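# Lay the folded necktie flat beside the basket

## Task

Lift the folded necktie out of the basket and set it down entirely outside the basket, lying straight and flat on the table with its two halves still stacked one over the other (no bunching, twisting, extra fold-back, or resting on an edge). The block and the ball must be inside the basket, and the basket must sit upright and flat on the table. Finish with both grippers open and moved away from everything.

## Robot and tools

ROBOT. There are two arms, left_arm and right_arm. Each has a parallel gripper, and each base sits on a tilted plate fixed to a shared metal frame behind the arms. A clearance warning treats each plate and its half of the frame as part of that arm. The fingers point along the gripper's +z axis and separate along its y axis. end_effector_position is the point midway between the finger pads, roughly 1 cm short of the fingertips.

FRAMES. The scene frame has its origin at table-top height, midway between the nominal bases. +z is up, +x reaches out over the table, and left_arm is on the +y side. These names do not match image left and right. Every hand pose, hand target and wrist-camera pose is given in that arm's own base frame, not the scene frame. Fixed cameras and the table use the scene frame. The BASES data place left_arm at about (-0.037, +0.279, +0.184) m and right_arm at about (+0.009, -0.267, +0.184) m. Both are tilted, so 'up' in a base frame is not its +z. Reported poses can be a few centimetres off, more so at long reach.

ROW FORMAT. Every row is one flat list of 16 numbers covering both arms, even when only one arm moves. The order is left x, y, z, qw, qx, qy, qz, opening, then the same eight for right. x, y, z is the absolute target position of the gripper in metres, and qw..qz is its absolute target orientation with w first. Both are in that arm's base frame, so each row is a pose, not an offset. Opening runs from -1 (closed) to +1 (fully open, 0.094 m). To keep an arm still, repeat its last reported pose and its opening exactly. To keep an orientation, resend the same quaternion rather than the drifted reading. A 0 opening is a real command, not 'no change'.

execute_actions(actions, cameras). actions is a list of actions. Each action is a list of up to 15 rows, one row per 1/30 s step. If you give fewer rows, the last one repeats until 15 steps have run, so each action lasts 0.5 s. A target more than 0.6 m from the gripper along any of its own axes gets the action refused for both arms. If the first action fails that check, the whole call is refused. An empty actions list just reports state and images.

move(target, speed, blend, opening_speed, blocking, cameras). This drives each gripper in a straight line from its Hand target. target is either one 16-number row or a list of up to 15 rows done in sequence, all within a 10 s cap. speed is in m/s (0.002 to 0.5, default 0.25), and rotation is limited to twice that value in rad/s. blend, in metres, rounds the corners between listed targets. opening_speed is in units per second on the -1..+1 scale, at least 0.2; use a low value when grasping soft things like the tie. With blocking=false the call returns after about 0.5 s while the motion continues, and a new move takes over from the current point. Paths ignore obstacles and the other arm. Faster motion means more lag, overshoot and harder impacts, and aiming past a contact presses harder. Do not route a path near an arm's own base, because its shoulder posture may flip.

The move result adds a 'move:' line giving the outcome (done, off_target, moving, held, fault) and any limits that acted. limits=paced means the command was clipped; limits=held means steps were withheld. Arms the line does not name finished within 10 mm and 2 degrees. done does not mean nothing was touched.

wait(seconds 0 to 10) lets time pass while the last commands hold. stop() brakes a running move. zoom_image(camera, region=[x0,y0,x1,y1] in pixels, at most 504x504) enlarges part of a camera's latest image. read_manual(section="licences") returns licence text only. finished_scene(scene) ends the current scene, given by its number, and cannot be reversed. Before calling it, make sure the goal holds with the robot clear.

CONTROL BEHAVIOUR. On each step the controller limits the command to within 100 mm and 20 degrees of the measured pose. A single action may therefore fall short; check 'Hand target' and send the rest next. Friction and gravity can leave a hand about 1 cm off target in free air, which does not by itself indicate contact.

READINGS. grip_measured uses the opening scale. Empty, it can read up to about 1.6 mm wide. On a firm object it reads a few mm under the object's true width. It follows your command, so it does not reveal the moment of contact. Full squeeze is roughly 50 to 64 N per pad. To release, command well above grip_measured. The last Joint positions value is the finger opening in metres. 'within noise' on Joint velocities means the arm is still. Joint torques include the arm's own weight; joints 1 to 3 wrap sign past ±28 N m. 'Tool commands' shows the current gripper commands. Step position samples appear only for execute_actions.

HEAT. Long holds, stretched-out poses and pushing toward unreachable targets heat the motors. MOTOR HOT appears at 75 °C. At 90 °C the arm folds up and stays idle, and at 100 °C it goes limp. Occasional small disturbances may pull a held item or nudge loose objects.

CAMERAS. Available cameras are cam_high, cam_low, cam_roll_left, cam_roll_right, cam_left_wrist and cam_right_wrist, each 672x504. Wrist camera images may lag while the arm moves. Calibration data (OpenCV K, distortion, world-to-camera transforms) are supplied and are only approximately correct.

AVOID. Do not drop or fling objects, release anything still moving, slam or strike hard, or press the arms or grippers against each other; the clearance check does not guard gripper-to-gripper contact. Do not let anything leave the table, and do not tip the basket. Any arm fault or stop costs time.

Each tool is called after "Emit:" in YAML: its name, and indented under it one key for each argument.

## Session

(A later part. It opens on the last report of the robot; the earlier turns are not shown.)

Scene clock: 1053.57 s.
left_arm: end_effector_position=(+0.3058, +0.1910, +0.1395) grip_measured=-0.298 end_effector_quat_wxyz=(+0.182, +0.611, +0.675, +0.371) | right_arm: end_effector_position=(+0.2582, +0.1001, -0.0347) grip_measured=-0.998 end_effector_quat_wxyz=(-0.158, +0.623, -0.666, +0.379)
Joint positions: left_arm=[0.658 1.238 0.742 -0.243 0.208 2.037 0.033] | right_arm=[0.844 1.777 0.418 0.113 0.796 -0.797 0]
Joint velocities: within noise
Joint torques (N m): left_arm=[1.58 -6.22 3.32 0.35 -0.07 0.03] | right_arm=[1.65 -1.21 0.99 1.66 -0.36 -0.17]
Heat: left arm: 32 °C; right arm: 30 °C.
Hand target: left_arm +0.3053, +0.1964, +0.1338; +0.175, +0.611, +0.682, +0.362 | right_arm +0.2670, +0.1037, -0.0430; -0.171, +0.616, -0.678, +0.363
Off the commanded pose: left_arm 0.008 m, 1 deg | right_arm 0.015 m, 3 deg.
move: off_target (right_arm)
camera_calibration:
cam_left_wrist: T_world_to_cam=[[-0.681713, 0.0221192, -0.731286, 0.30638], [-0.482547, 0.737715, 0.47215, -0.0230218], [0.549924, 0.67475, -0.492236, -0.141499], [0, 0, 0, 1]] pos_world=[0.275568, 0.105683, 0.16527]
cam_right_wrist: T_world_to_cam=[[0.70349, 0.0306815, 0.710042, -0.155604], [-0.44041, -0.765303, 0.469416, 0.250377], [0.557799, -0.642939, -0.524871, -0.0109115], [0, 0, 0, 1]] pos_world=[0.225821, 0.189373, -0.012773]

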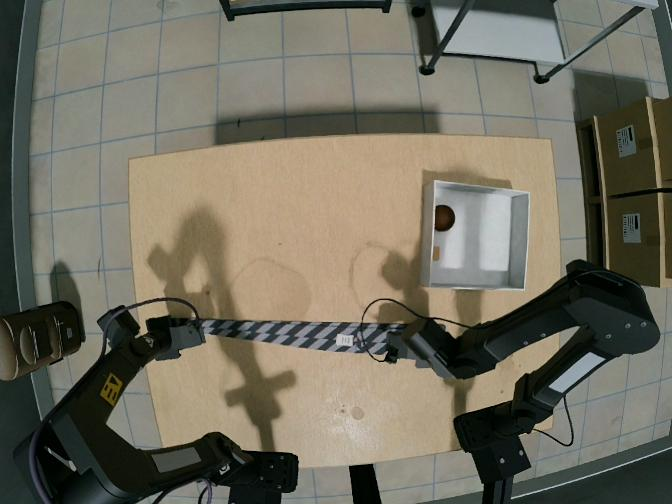

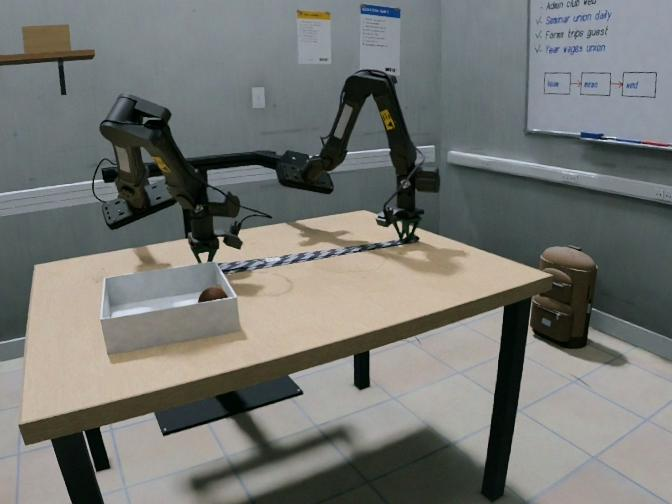

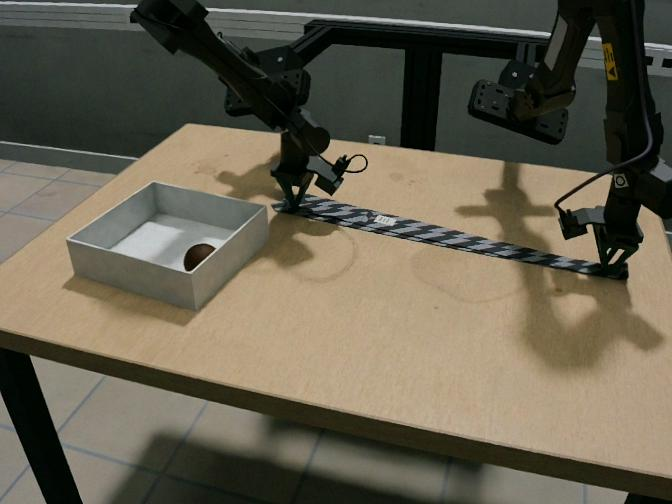

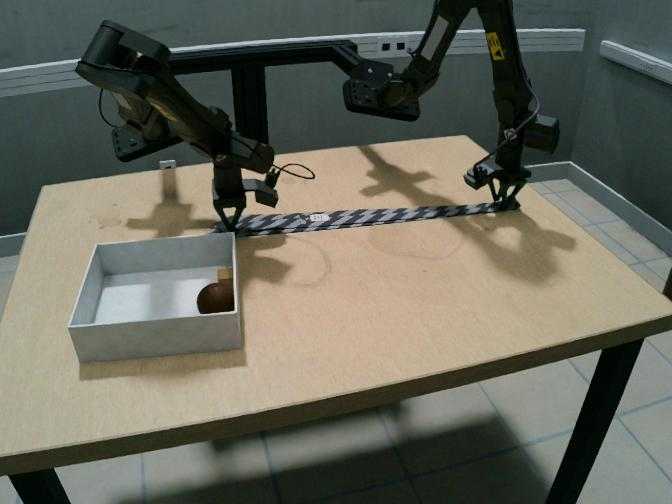

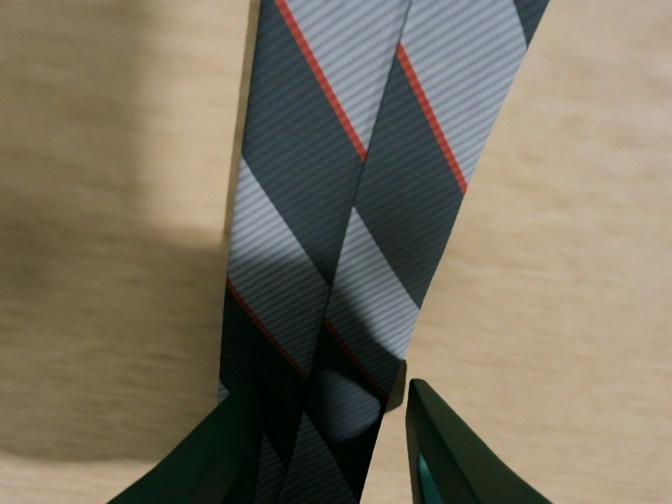

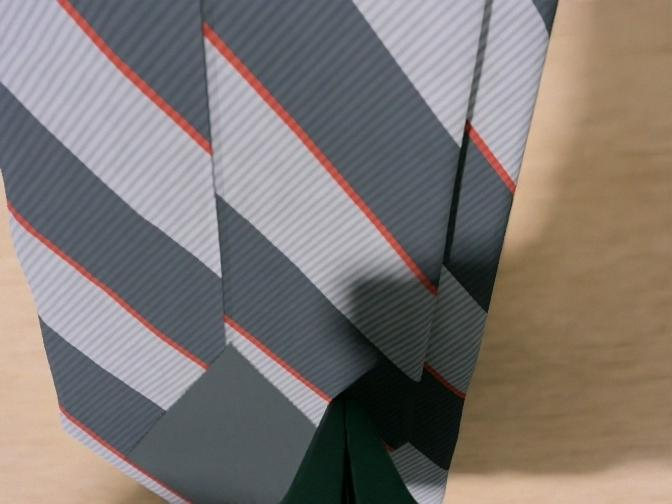

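Emit:
move:
  target:
    - [0.2625,0.1784,0.1768,0.1748,0.6116,0.6821,0.3626,-0.3,0.2340,0.1179,-0.0109,-0.1727,0.6166,-0.6774,0.3626,-1]
    - [0.22,0.15,0.21,0.1748,0.6116,0.6821,0.3626,-0.3,0.1692,0.0884,0.0214,-0.1727,0.6166,-0.6774,0.3626,-1]
  speed: 0.12
  blend: [0.02,0]

Scene clock: 1075.83 s.
left_arm: end_effector_position=(+0.2220, +0.1518, +0.1998) grip_measured=-0.298 end_effector_quat_wxyz=(+0.167, +0.601, +0.696, +0.357) | right_arm: end_effector_position=(+0.1697, +0.0844, +0.0183) grip_measured=-0.998 end_effector_quat_wxyz=(+0.167, -0.616, +0.678, -0.364)
Joint positions: left_arm=[0.752 0.86 0.835 -0.764 0.237 2.078 0.033] | right_arm=[1.215 1.334 0.376 -0.664 0.823 -0.239 0]
Joint velocities: within noise
Joint torques (N m): left_arm=[0.76 -8.29 5.42 0.17 0.09 0.07] | right_arm=[4.18 -2.26 4.46 0.37 0.04 0.15]
Heat: left arm: 31 °C; right arm: 30 °C.
Hand target: left_arm +0.2204, +0.1497, +0.2099; +0.170, +0.601, +0.690, +0.365 | right_arm +0.1694, +0.0884, +0.0213; +0.173, -0.617, +0.677, -0.362
Off the commanded pose: left_arm 0.011 m, 2 deg | right_arm 0.005 m, 1 deg.
joint sent to its limit (left arm) — joint 6 (wrist roll), upper limit. The joint targets still meet the commanded pose.
move: off_target (left_arm)
camera_calibration:
cam_left_wrist: T_world_to_cam=[[-0.7084, -0.0231544, -0.705431, 0.301834], [-0.498075, 0.72455, 0.47639, -0.0584495], [0.50009, 0.688833, -0.524804, -0.0239144], [0, 0, 0, 1]] pos_world=[0.196666, 0.0658114, 0.228217]
cam_right_wrist: T_world_to_cam=[[0.707392, -0.00689836, 0.706788, -0.127935], [-0.446663, -0.779349, 0.439439, 0.177381], [0.547803, -0.626552, -0.554387, 0.0569639], [0, 0, 0, 1]] pos_world=[0.138524, 0.17305, 0.0440545]

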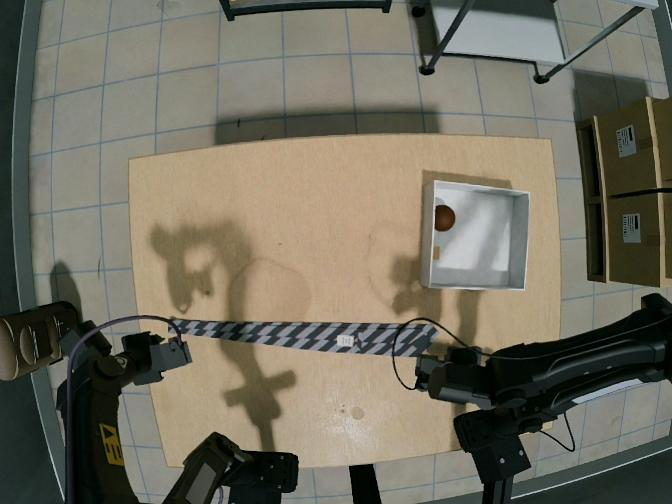

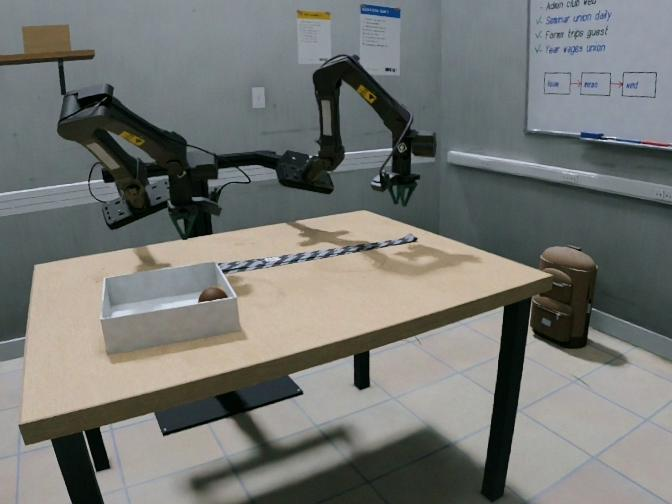

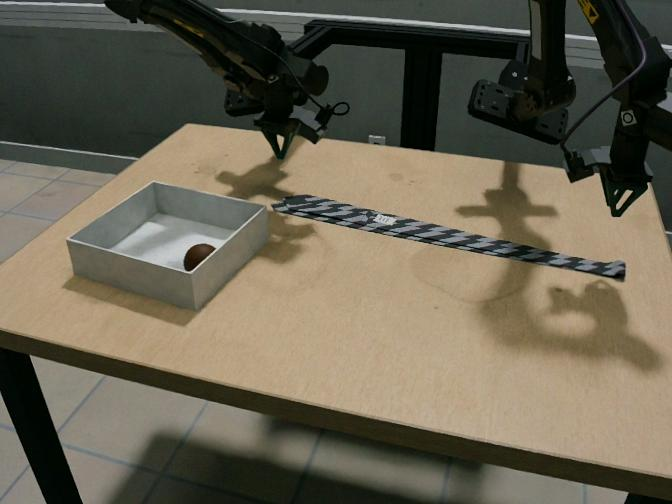

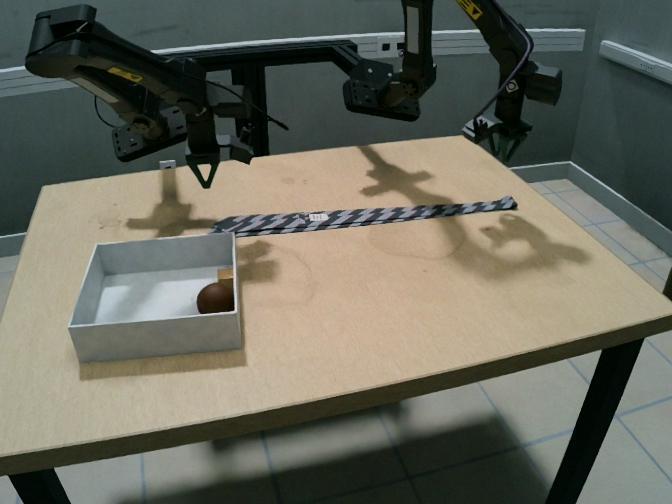

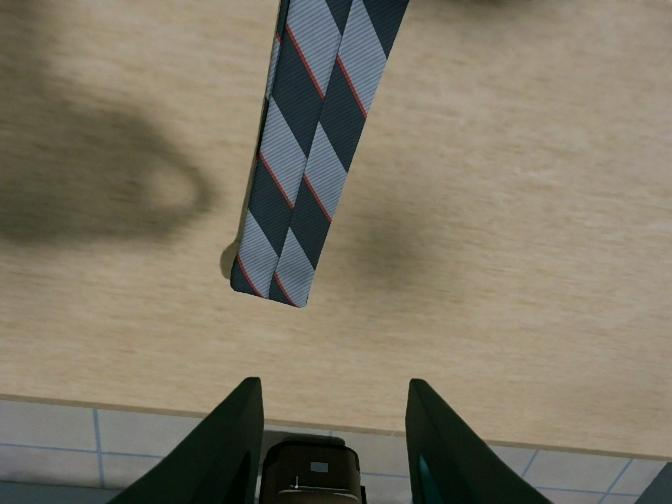

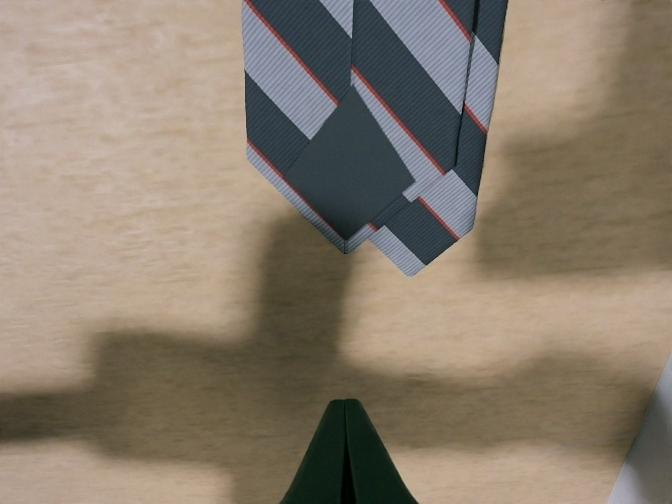

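Emit:
zoom_image:
  camera: "cam_high"
  region: [150, 290, 450, 390]

Emit:
zoom_image:
  camera: "cam_roll_left"
  region: [260, 180, 640, 290]

Emit:
zoom_image:
  camera: "cam_left_wrist"
  region: [180, 0, 440, 330]

Scaled by 1.680 from the camera's 672x504 image, which has a finer 960x720 frame.

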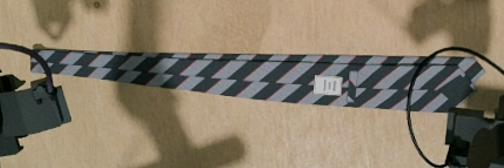

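Scaled by 1.326 from the camera's 672x504 image, which has a finer 960x720 frame.

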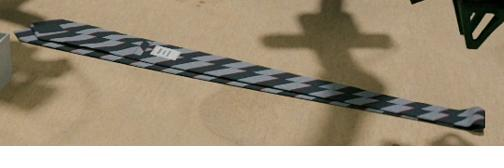

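Scaled by 1.527 from the camera's 672x504 image, which has a finer 960x720 frame.

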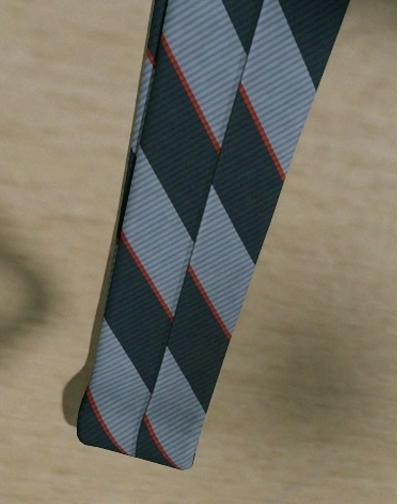

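Emit:
move:
  target:
    - [0.2204,0.1497,0.2099,0.170,0.601,0.690,0.365,-0.3,0.2001,0.1233,-0.0474,-0.1727,0.6166,-0.6774,0.3626,-1]
    - [0.2204,0.1497,0.2099,0.170,0.601,0.690,0.365,-0.3,0.2335,0.1097,-0.0806,-0.1727,0.6166,-0.6774,0.3626,-1]
    - [0.2204,0.1497,0.2099,0.170,0.601,0.690,0.365,-0.3,0.2516,0.1128,-0.0636,-0.1727,0.6166,-0.6774,0.3626,-1]
  speed: [0.12,0.05,0.04]

Scene clock: 1091.33 s.
left_arm: end_effector_position=(+0.2219, +0.1517, +0.1997) grip_measured=-0.298 end_effector_quat_wxyz=(+0.166, +0.601, +0.696, +0.357) | right_arm: end_effector_position=(+0.2291, +0.1082, -0.0704) grip_measured=-0.998 end_effector_quat_wxyz=(-0.147, +0.641, -0.668, +0.349)
Joint positions: left_arm=[0.752 0.86 0.835 -0.764 0.237 2.078 0.033] | right_arm=[0.938 1.914 0.389 0.171 0.753 -0.677 0]
Joint velocities: within noise
Joint torques (N m): left_arm=[0.65 -8.32 5.37 0.16 0.06 0.07] | right_arm=[1.44 -3.85 2.95 1.24 0.3 -0.23]
Heat: left arm: 31 °C; right arm: 30 °C.
Hand target: left_arm +0.2204, +0.1497, +0.2097; +0.170, +0.601, +0.690, +0.365 | right_arm +0.2501, +0.1121, -0.0622; -0.171, +0.616, -0.678, +0.363
Off the commanded pose: left_arm 0.011 m, 1 deg | right_arm 0.024 m, 4 deg.
move: off_target (left_arm, right_arm)
camera_calibration:
cam_left_wrist: T_world_to_cam=[[-0.708793, -0.023522, -0.705024, 0.301733], [-0.49781, 0.724799, 0.47629, -0.0584463], [0.499797, 0.688559, -0.525442, -0.023639], [0, 0, 0, 1]] pos_world=[0.196586, 0.065736, 0.228145]
cam_right_wrist: T_world_to_cam=[[0.747746, 0.033465, 0.663141, -0.123847], [-0.390777, -0.785266, 0.480261, 0.252129], [0.536814, -0.618253, -0.574102, -0.00957195], [0, 0, 0, 1]] pos_world=[0.19627, 0.196215, -0.0444552]

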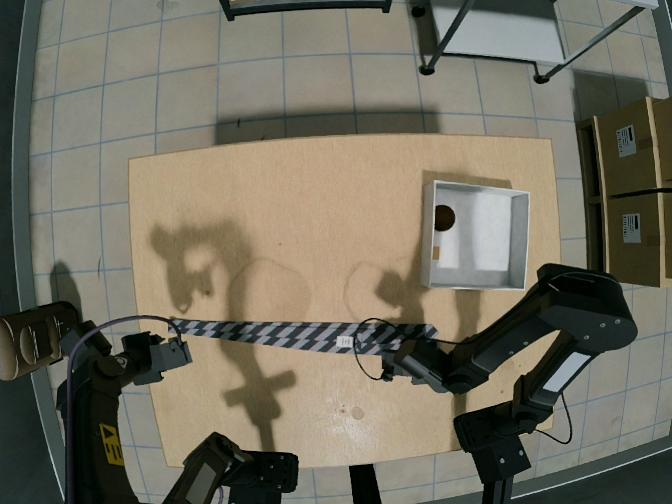

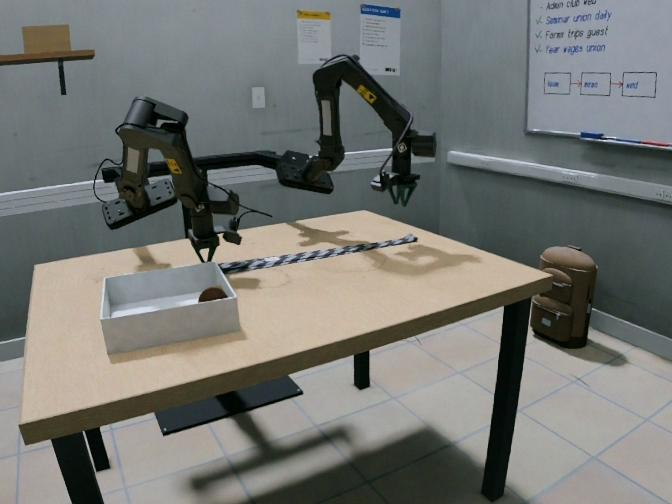

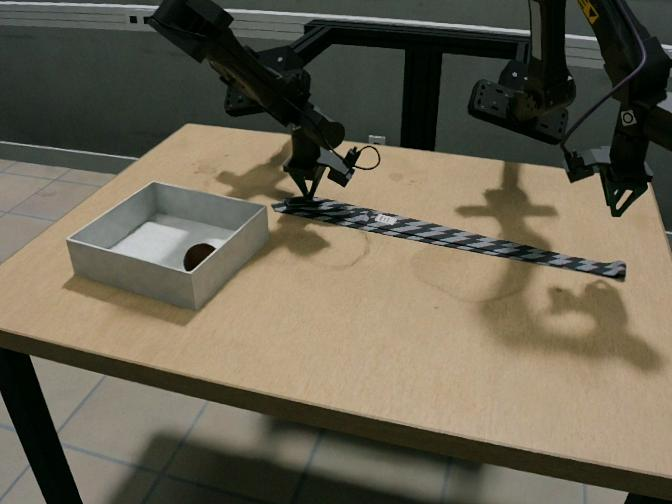

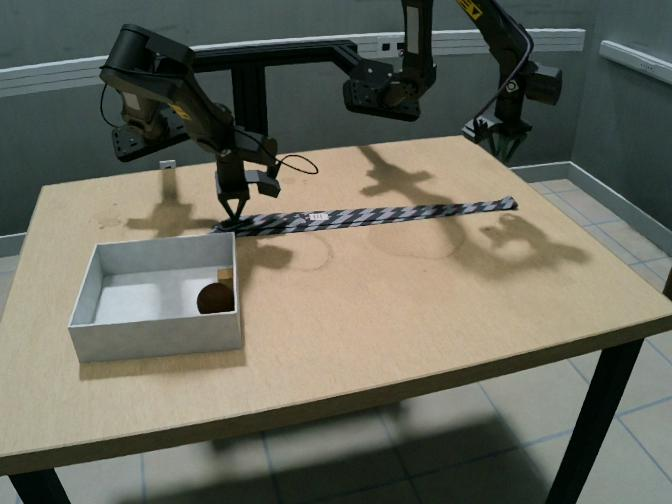

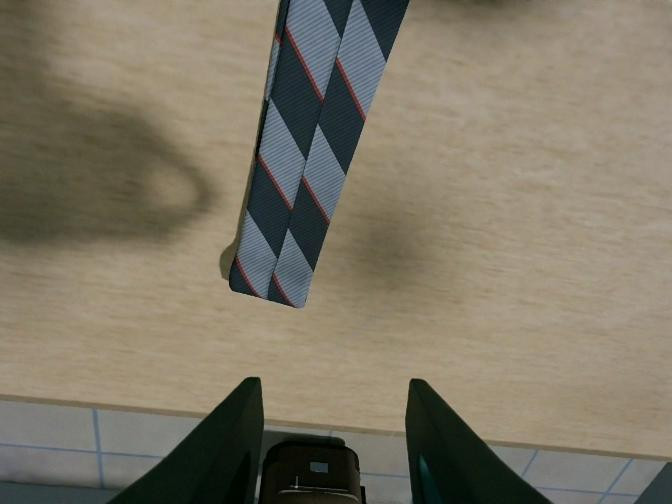

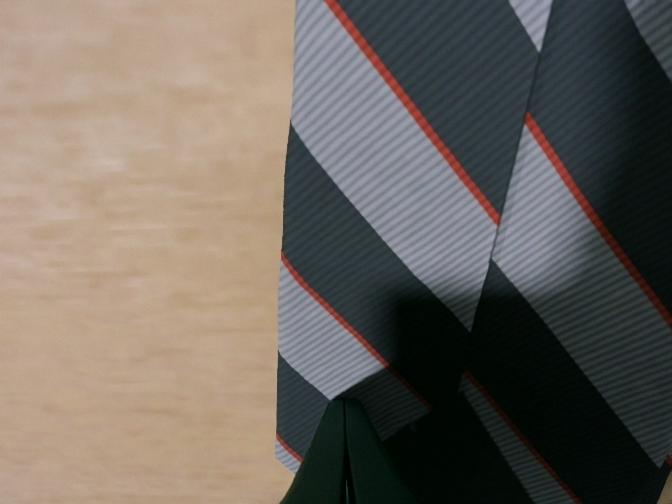

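Emit:
move:
  target: [0.2204,0.1497,0.2099,0.170,0.601,0.690,0.365,-0.3,0.2591,0.1160,-0.0501,-0.1727,0.6166,-0.6774,0.3626,-1]
  speed: 0.04
  cameras: ["cam_right_wrist"]

Scene clock: 1096.50 s.
left_arm: end_effector_position=(+0.2219, +0.1517, +0.1997) grip_measured=-0.298 end_effector_quat_wxyz=(+0.166, +0.601, +0.696, +0.357) | right_arm: end_effector_position=(+0.2358, +0.1104, -0.0638) grip_measured=-0.998 end_effector_quat_wxyz=(-0.139, +0.644, -0.671, +0.340)
Joint positions: left_arm=[0.752 0.86 0.835 -0.764 0.237 2.078 0.033] | right_arm=[0.905 1.871 0.421 0.105 0.725 -0.711 0]
Joint velocities: within noise
Joint torques (N m): left_arm=[0.65 -8.32 5.37 0.16 0.06 0.07] | right_arm=[2.81 -5.45 2.82 1.11 0.47 -0.09]
Heat: left arm: 31 °C; right arm: 30 °C.
Hand target: left_arm +0.2204, +0.1497, +0.2097; +0.170, +0.601, +0.690, +0.365 | right_arm +0.2574, +0.1153, -0.0494; -0.171, +0.616, -0.678, +0.363
Off the commanded pose: left_arm 0.011 m, 1 deg | right_arm 0.028 m, 6 deg.
move: off_target (left_arm, right_arm)
camera_calibration:
cam_right_wrist: T_world_to_cam=[[0.764615, 0.0286854, 0.643849, -0.137993], [-0.381372, -0.785188, 0.487888, 0.251534], [0.519538, -0.618592, -0.589427, -0.00487809], [0, 0, 0, 1]] pos_world=[0.203974, 0.198442, -0.0367489]
Images, in order (width x height): cam_right_wrist 672x504.

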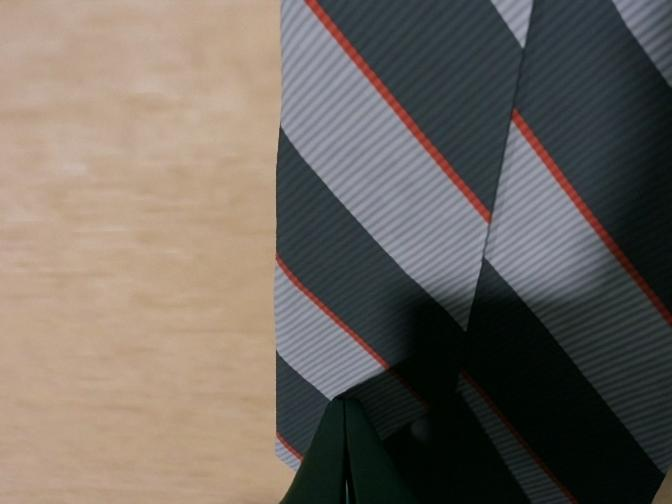

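Emit:
move:
  target: [0.2204,0.1497,0.2099,0.170,0.601,0.690,0.365,-0.3,0.2537,0.1182,-0.0448,-0.1727,0.6166,-0.6774,0.3626,-1]
  speed: 0.04
  cameras: ["cam_right_wrist"]

Scene clock: 1099.70 s.
left_arm: end_effector_position=(+0.2219, +0.1517, +0.1997) grip_measured=-0.298 end_effector_quat_wxyz=(+0.166, +0.601, +0.696, +0.357) | right_arm: end_effector_position=(+0.2483, +0.1143, -0.0502) grip_measured=-0.998 end_effector_quat_wxyz=(-0.158, +0.627, -0.671, +0.362)
Joint positions: left_arm=[0.752 0.86 0.835 -0.764 0.237 2.078 0.033] | right_arm=[0.902 1.851 0.443 0.104 0.776 -0.711 0]
Joint velocities: within noise
Joint torques (N m): left_arm=[0.65 -8.31 5.37 0.17 0.06 0.07] | right_arm=[5.03 -6.05 1.31 0.65 0.08 0.12]
Heat: left arm: 31 °C; right arm: 30 °C.
Hand target: left_arm +0.2204, +0.1497, +0.2097; +0.170, +0.601, +0.690, +0.365 | right_arm +0.2537, +0.1182, -0.0447; -0.173, +0.616, -0.677, +0.362
Off the commanded pose: left_arm 0.011 m, 1 deg | right_arm 0.009 m, 2 deg.
move: off_target (left_arm)
camera_calibration:
cam_right_wrist: T_world_to_cam=[[0.721944, 0.0169927, 0.691743, -0.142049], [-0.423632, -0.779588, 0.461278, 0.26126], [0.547113, -0.626062, -0.555621, -0.00520283], [0, 0, 0, 1]] pos_world=[0.216076, 0.202831, -0.0251431]
Images, in order (width x height): cam_right_wrist 672x504.

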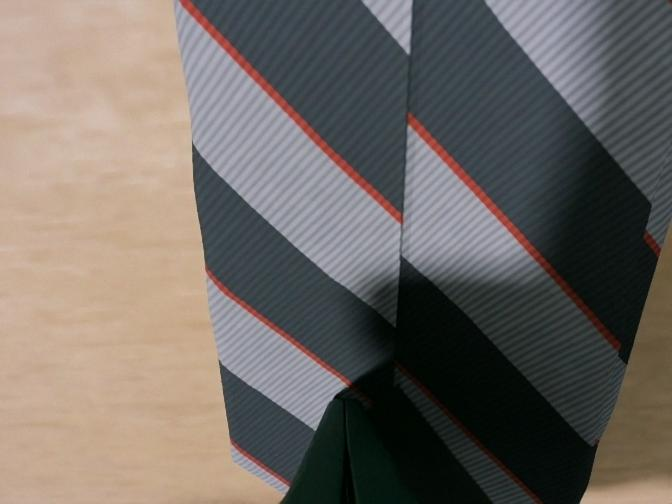

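Emit:
move:
  target:
    - [0.2204,0.1497,0.2099,0.170,0.601,0.690,0.365,-0.3,0.22,0.1318,-0.0098,-0.1727,0.6166,-0.6774,0.3626,-1]
    - [0.2204,0.1497,0.2099,0.170,0.601,0.690,0.365,-0.3,0.1692,0.0884,0.0214,-0.1727,0.6166,-0.6774,0.3626,-1]
  speed: 0.12
  blend: [0.02,0]
  cameras: ["cam_right_wrist","cam_high","cam_roll_left"]

Emit:
zoom_image:
  camera: "cam_high"
  region: [150, 290, 450, 390]

Emit:
zoom_image:
  camera: "cam_roll_left"
  region: [260, 180, 640, 290]

Scene clock: 1105.03 s.
left_arm: end_effector_position=(+0.2219, +0.1517, +0.1997) grip_measured=-0.298 end_effector_quat_wxyz=(+0.166, +0.601, +0.696, +0.357) | right_arm: end_effector_position=(+0.1709, +0.0873, +0.0196) grip_measured=-0.998 end_effector_quat_wxyz=(+0.169, -0.616, +0.679, -0.363)
Joint positions: left_arm=[0.752 0.86 0.835 -0.764 0.237 2.078 0.033] | right_arm=[1.215 1.339 0.387 -0.664 0.824 -0.238 0]
Joint velocities: within noise
Joint torques (N m): left_arm=[0.66 -8.31 5.38 0.16 0.07 0.07] | right_arm=[4.3 -2.77 3.52 0.38 0.02 0.14]
Heat: left arm: 31 °C; right arm: 30 °C.
Hand target: left_arm +0.2204, +0.1497, +0.2097; +0.170, +0.601, +0.690, +0.365 | right_arm +0.1694, +0.0884, +0.0213; +0.173, -0.616, +0.677, -0.362
Off the commanded pose: left_arm 0.011 m, 1 deg | right_arm 0.003 m, 0 deg.
move: off_target (left_arm)
camera_calibration:
cam_right_wrist: T_world_to_cam=[[0.705838, -0.0104461, 0.708296, -0.129101], [-0.44781, -0.781328, 0.434733, 0.180021], [0.548871, -0.624033, -0.556169, 0.058529], [0, 0, 0, 1]] pos_world=[0.139615, 0.175831, 0.0457328]
Images, in order (width x height): cam_high 672x504, cam_roll_left 672x504, cam_right_wrist 672x504.

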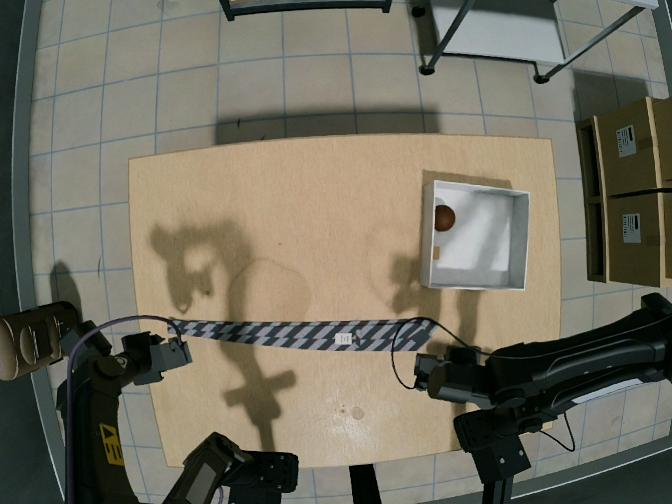

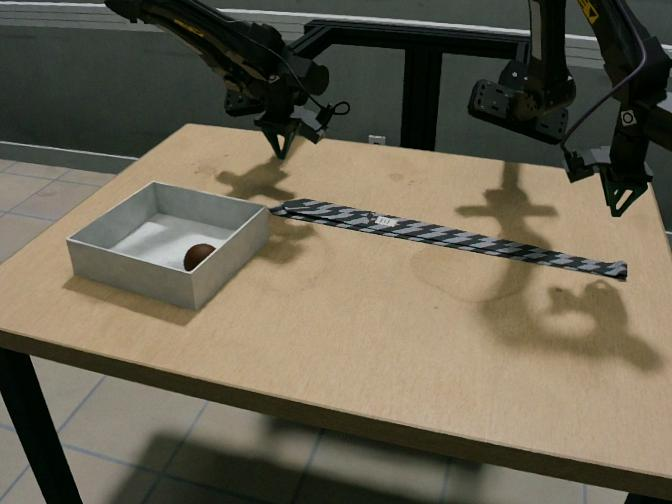

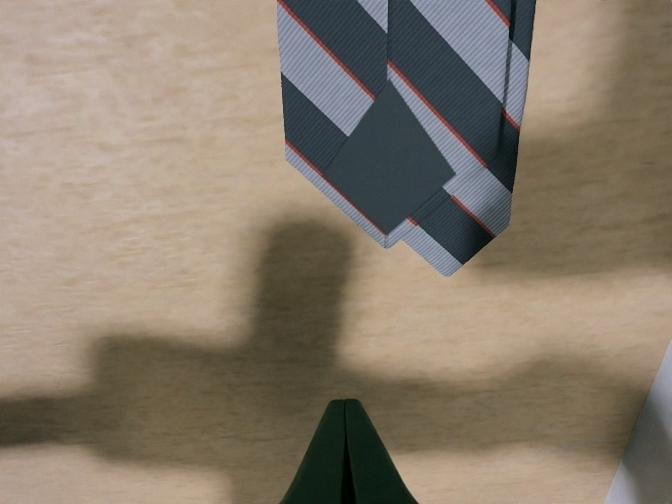

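Scaled by 1.680 from the camera's 672x504 image, which has a finer 960x720 frame.

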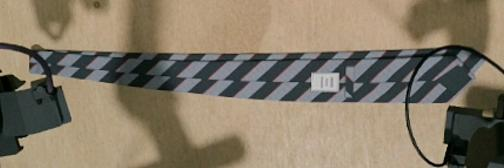

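Scaled by 1.326 from the camera's 672x504 image, which has a finer 960x720 frame.

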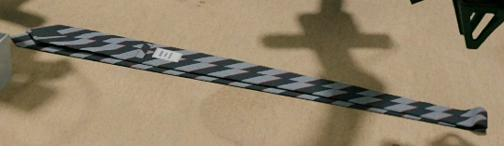

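Emit:
zoom_image:
  camera: "cam_roll_left"
  region: [560, 240, 650, 300]

Emit:
zoom_image:
  camera: "cam_roll_right"
  region: [440, 180, 540, 240]

Emit:
zoom_image:
  camera: "cam_roll_left"
  region: [250, 180, 430, 260]

Scaled by 5.600 from the camera's 672x504 image, which has a finer 960x720 frame.

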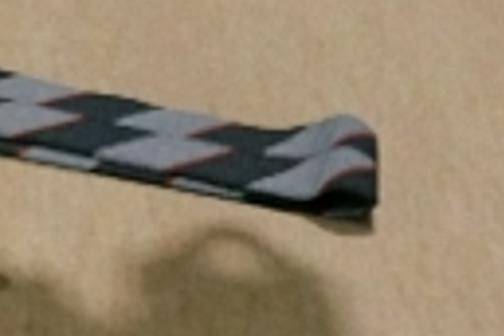

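This scene's latest camera images include none from cam_roll_right. They are from: cam_high, cam_roll_left, cam_right_wrist. cam_roll_right's image comes with the result of a call that names it in "cameras".

Scaled by 2.800 from the camera's 672x504 image, which has a finer 960x720 frame.

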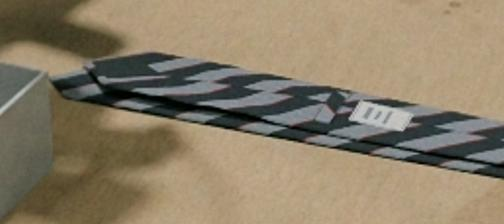

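Emit:
move:
  target:
    - [0.2709,0.1958,0.1726,0.1811,0.5995,0.6927,0.3582,-0.3,0.1692,0.0884,0.0214,-0.1727,0.6166,-0.6774,0.3626,-1]
    - [0.3049,0.2098,0.1387,0.1811,0.5995,0.6927,0.3582,-0.3,0.1692,0.0884,0.0214,-0.1727,0.6166,-0.6774,0.3626,-1]
  speed: [0.12,0.04]
  cameras: ["cam_left_wrist","cam_roll_left"]

Emit:
move:
  target: [0.2505,0.1873,0.1929,0.1811,0.5995,0.6927,0.3582,-0.3,0.1692,0.0884,0.0214,-0.1727,0.6166,-0.6774,0.3626,-1]
  speed: 0.08

Emit:
zoom_image:
  camera: "cam_roll_left"
  region: [560, 240, 650, 300]

Emit:
zoom_image:
  camera: "cam_roll_right"
  region: [440, 180, 540, 240]

Scene clock: 1125.83 s.
left_arm: end_effector_position=(+0.3046, +0.2118, +0.1493) grip_measured=-0.298 end_effector_quat_wxyz=(+0.182, +0.598, +0.687, +0.370) | right_arm: end_effector_position=(+0.1707, +0.0872, +0.0196) grip_measured=-0.998 end_effector_quat_wxyz=(+0.169, -0.615, +0.679, -0.363)
Joint positions: left_arm=[0.719 1.281 0.814 -0.282 0.24 2.047 0.033] | right_arm=[1.215 1.339 0.387 -0.665 0.824 -0.237 0]
Joint velocities: within noise
Joint torques (N m): left_arm=[0.57 -7.71 1.5 0.48 -0.07 -0.07] | right_arm=[4.29 -2.77 3.52 0.39 0.02 0.16]
Heat: left arm: 31 °C; right arm: 30 °C.
Hand target: left_arm +0.3047, +0.2096, +0.1389; +0.181, +0.599, +0.692, +0.358 | right_arm +0.1693, +0.0885, +0.0214; +0.173, -0.617, +0.677, -0.362
Off the commanded pose: left_arm 0.011 m, 1 deg | right_arm 0.003 m, 0 deg.
move: off_target (left_arm)
camera_calibration:
cam_left_wrist: T_world_to_cam=[[-0.679548, -0.0101421, -0.733561, 0.318806], [-0.506828, 0.729421, 0.459425, -0.0325269], [0.530415, 0.68399, -0.500817, -0.144865], [0, 0, 0, 1]] pos_world=[0.276997, 0.126045, 0.176257]
Images, in order (width x height): cam_roll_left 672x504, cam_left_wrist 672x504.

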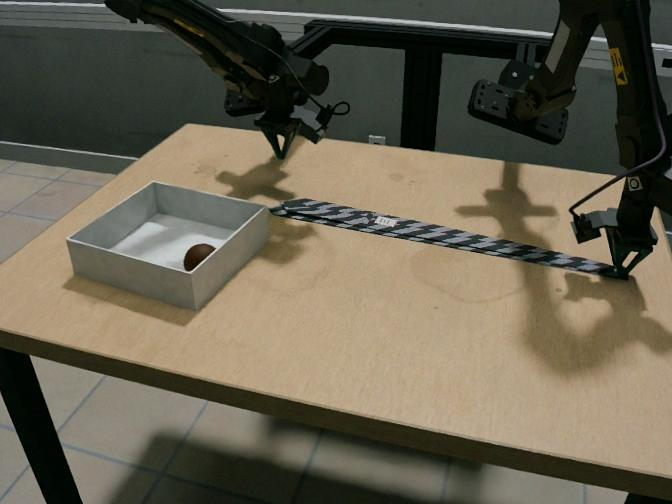

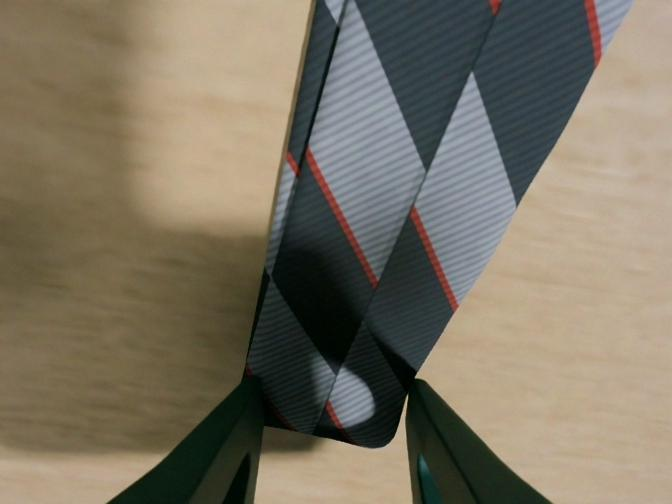

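Scene clock: 1127.53 s.
left_arm: end_effector_position=(+0.2523, +0.1884, +0.1825) grip_measured=-0.298 end_effector_quat_wxyz=(+0.175, +0.592, +0.704, +0.353) | right_arm: end_effector_position=(+0.1707, +0.0871, +0.0196) grip_measured=-0.998 end_effector_quat_wxyz=(+0.169, -0.615, +0.679, -0.363)
Joint positions: left_arm=[0.791 1.058 0.846 -0.587 0.272 2.078 0.033] | right_arm=[1.215 1.339 0.387 -0.666 0.824 -0.237 0]
Joint velocities: within noise
Joint torques (N m): left_arm=[1.39 -9.7 4.67 0.15 0.12 0.08] | right_arm=[4.33 -2.78 3.52 0.4 0.02 0.15]
Heat: left arm: 31 °C; right arm: 30 °C.
Hand target: left_arm +0.2509, +0.1870, +0.1927; +0.179, +0.592, +0.698, +0.360 | right_arm +0.1693, +0.0884, +0.0214; +0.173, -0.617, +0.677, -0.362
Off the commanded pose: left_arm 0.011 m, 2 deg | right_arm 0.003 m, 0 deg.
joint sent to its limit (left arm) — joint 6 (wrist roll), upper limit. The joint targets still meet the commanded pose.
move: off_target (left_arm)
camera_calibration:
cam_left_wrist: T_world_to_cam=[[-0.700471, -0.0509315, -0.711861, 0.31636], [-0.513235, 0.729045, 0.452862, -0.0543243], [0.495913, 0.682569, -0.536815, -0.0689019], [0, 0, 0, 1]] pos_world=[0.227889, 0.102748, 0.212818]
cam_right_wrist: T_world_to_cam=[[0.705979, -0.0102607, 0.708158, -0.129055], [-0.44803, -0.780866, 0.435337, 0.179777], [0.54851, -0.624615, -0.555872, 0.0585871], [0, 0, 0, 1]] pos_world=[0.13952, 0.175652, 0.045695]

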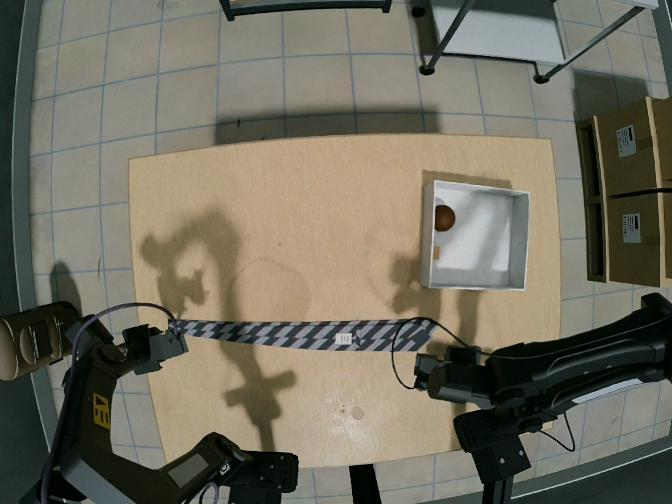

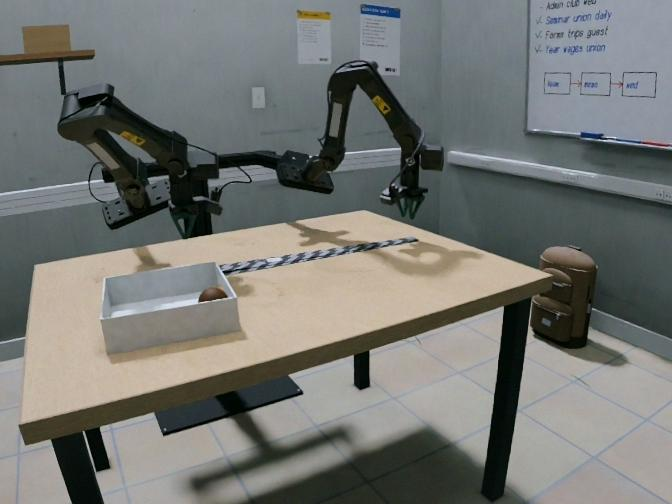

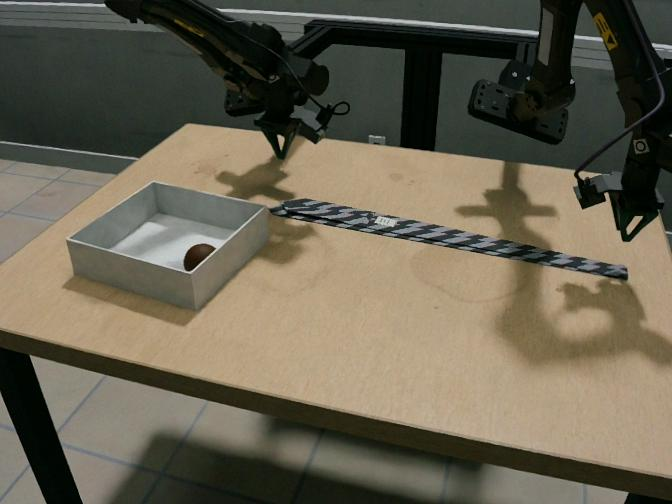

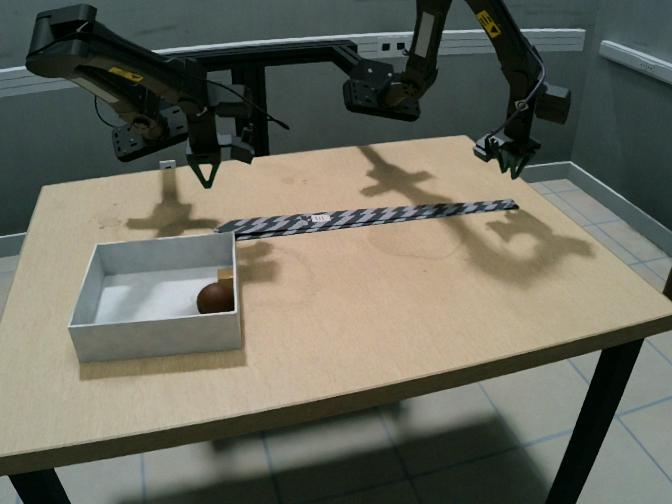

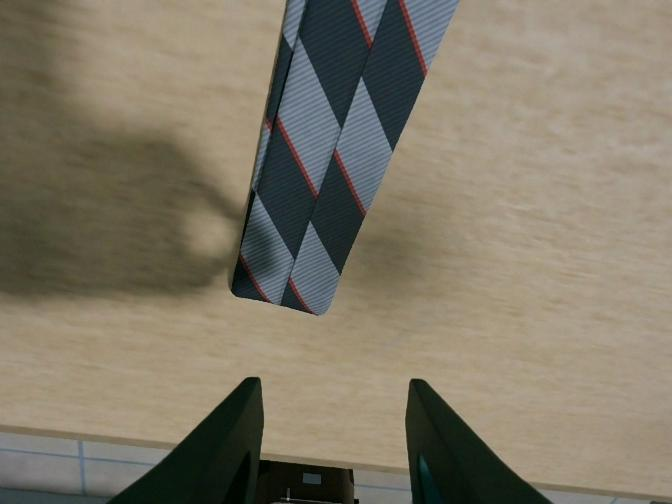

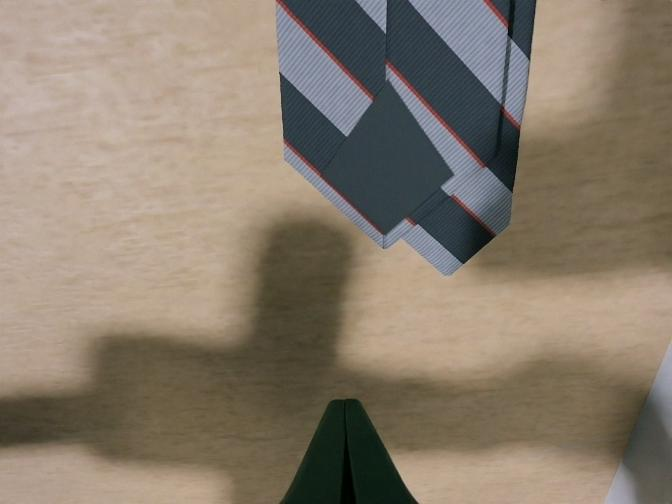

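Scaled by 5.600 from the camera's 672x504 image, which has a finer 960x720 frame.

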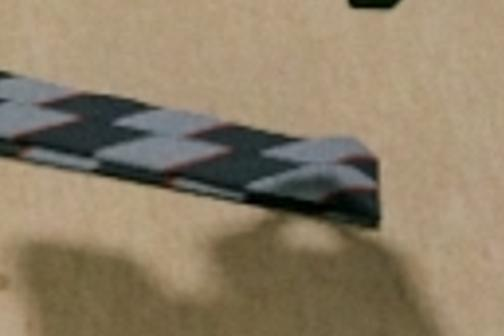

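Scaled by 5.040 from the camera's 672x504 image, which has a finer 960x720 frame.

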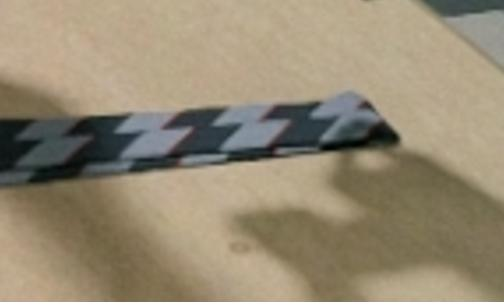

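Emit:
move:
  target: [0.19,0.12,0.23,0.1654,0.6291,0.6659,0.3658,-0.3,0.14,0.04,0.08,-0.1534,0.6512,-0.6442,0.3712,-1]
  speed: 0.15
  cameras: ["cam_high","cam_roll_right"]

Scene clock: 1131.27 s.
left_arm: end_effector_position=(+0.1928, +0.1226, +0.2216) grip_measured=-0.298 end_effector_quat_wxyz=(+0.155, +0.608, +0.688, +0.364) | right_arm: end_effector_position=(+0.1565, +0.0577, +0.0591) grip_measured=-0.998 end_effector_quat_wxyz=(-0.179, +0.629, -0.667, +0.358)
Joint positions: left_arm=[0.713 0.712 0.888 -0.951 0.194 2.079 0.033] | right_arm=[1.245 0.985 0.387 -1.001 0.824 -0.255 0]
Joint velocities: within noise
Joint torques (N m): left_arm=[-0.58 -6.83 6.01 0.17 -0.12 0.07] | right_arm=[1.14 -0.2 4.15 0.72 0 0.04]
Heat: left arm: 31 °C; right arm: 30 °C.
Hand target: left_arm +0.1907, +0.1197, +0.2297; +0.154, +0.611, +0.682, +0.371 | right_arm +0.1569, +0.0589, +0.0588; -0.181, +0.628, -0.667, +0.357
Off the commanded pose: left_arm 0.009 m, 4 deg | right_arm 0.032 m, 5 deg.
joint sent to its limit (left arm) — joint 6 (wrist roll), upper limit.
move: held (right_arm; a check stopped the path), off_target (left_arm; braked when a check withheld steps of right_arm); limits=held
pose unreachable (right arm): on one or more control steps of this call, first in action 0 (counted from 0), this arm could not follow its commanded pose, so it was not sent that pose on those steps. It may still have moved: this result reports where it is.
cause: moving toward the commanded pose would bring two parts of the arm too close to each other (its upper arm (the part past joint 2) and its gripper housing, with joints 3 (elbow) to 6 (wrist roll) between them).
Images, in order (width x height): cam_high 672x504, cam_roll_right 672x504.

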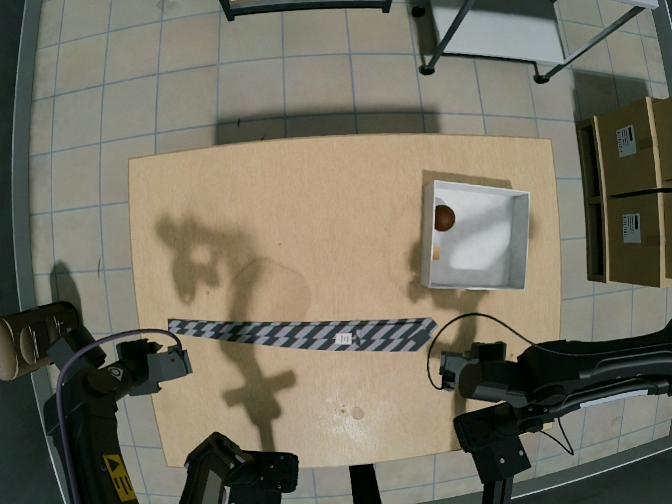

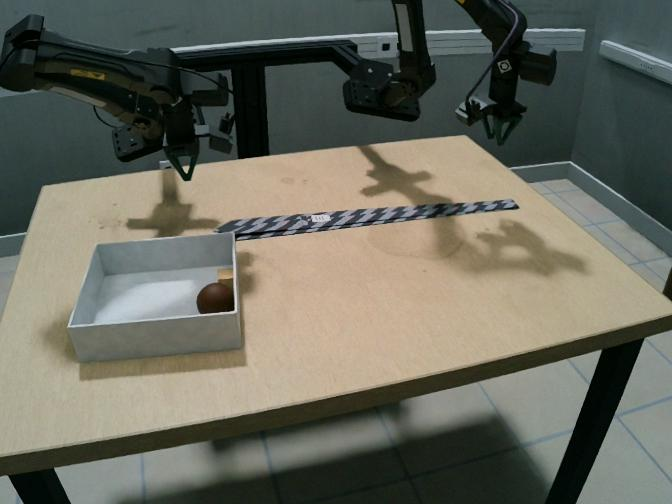

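Emit:
zoom_image:
  camera: "cam_high"
  region: [150, 270, 450, 390]

Scaled by 1.680 from the camera's 672x504 image, which has a finer 960x720 frame.

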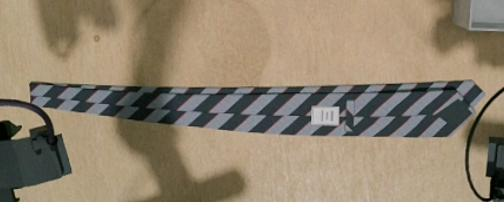

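Emit:
finished_scene:
  scene: 2

The scene is finished: the task was done.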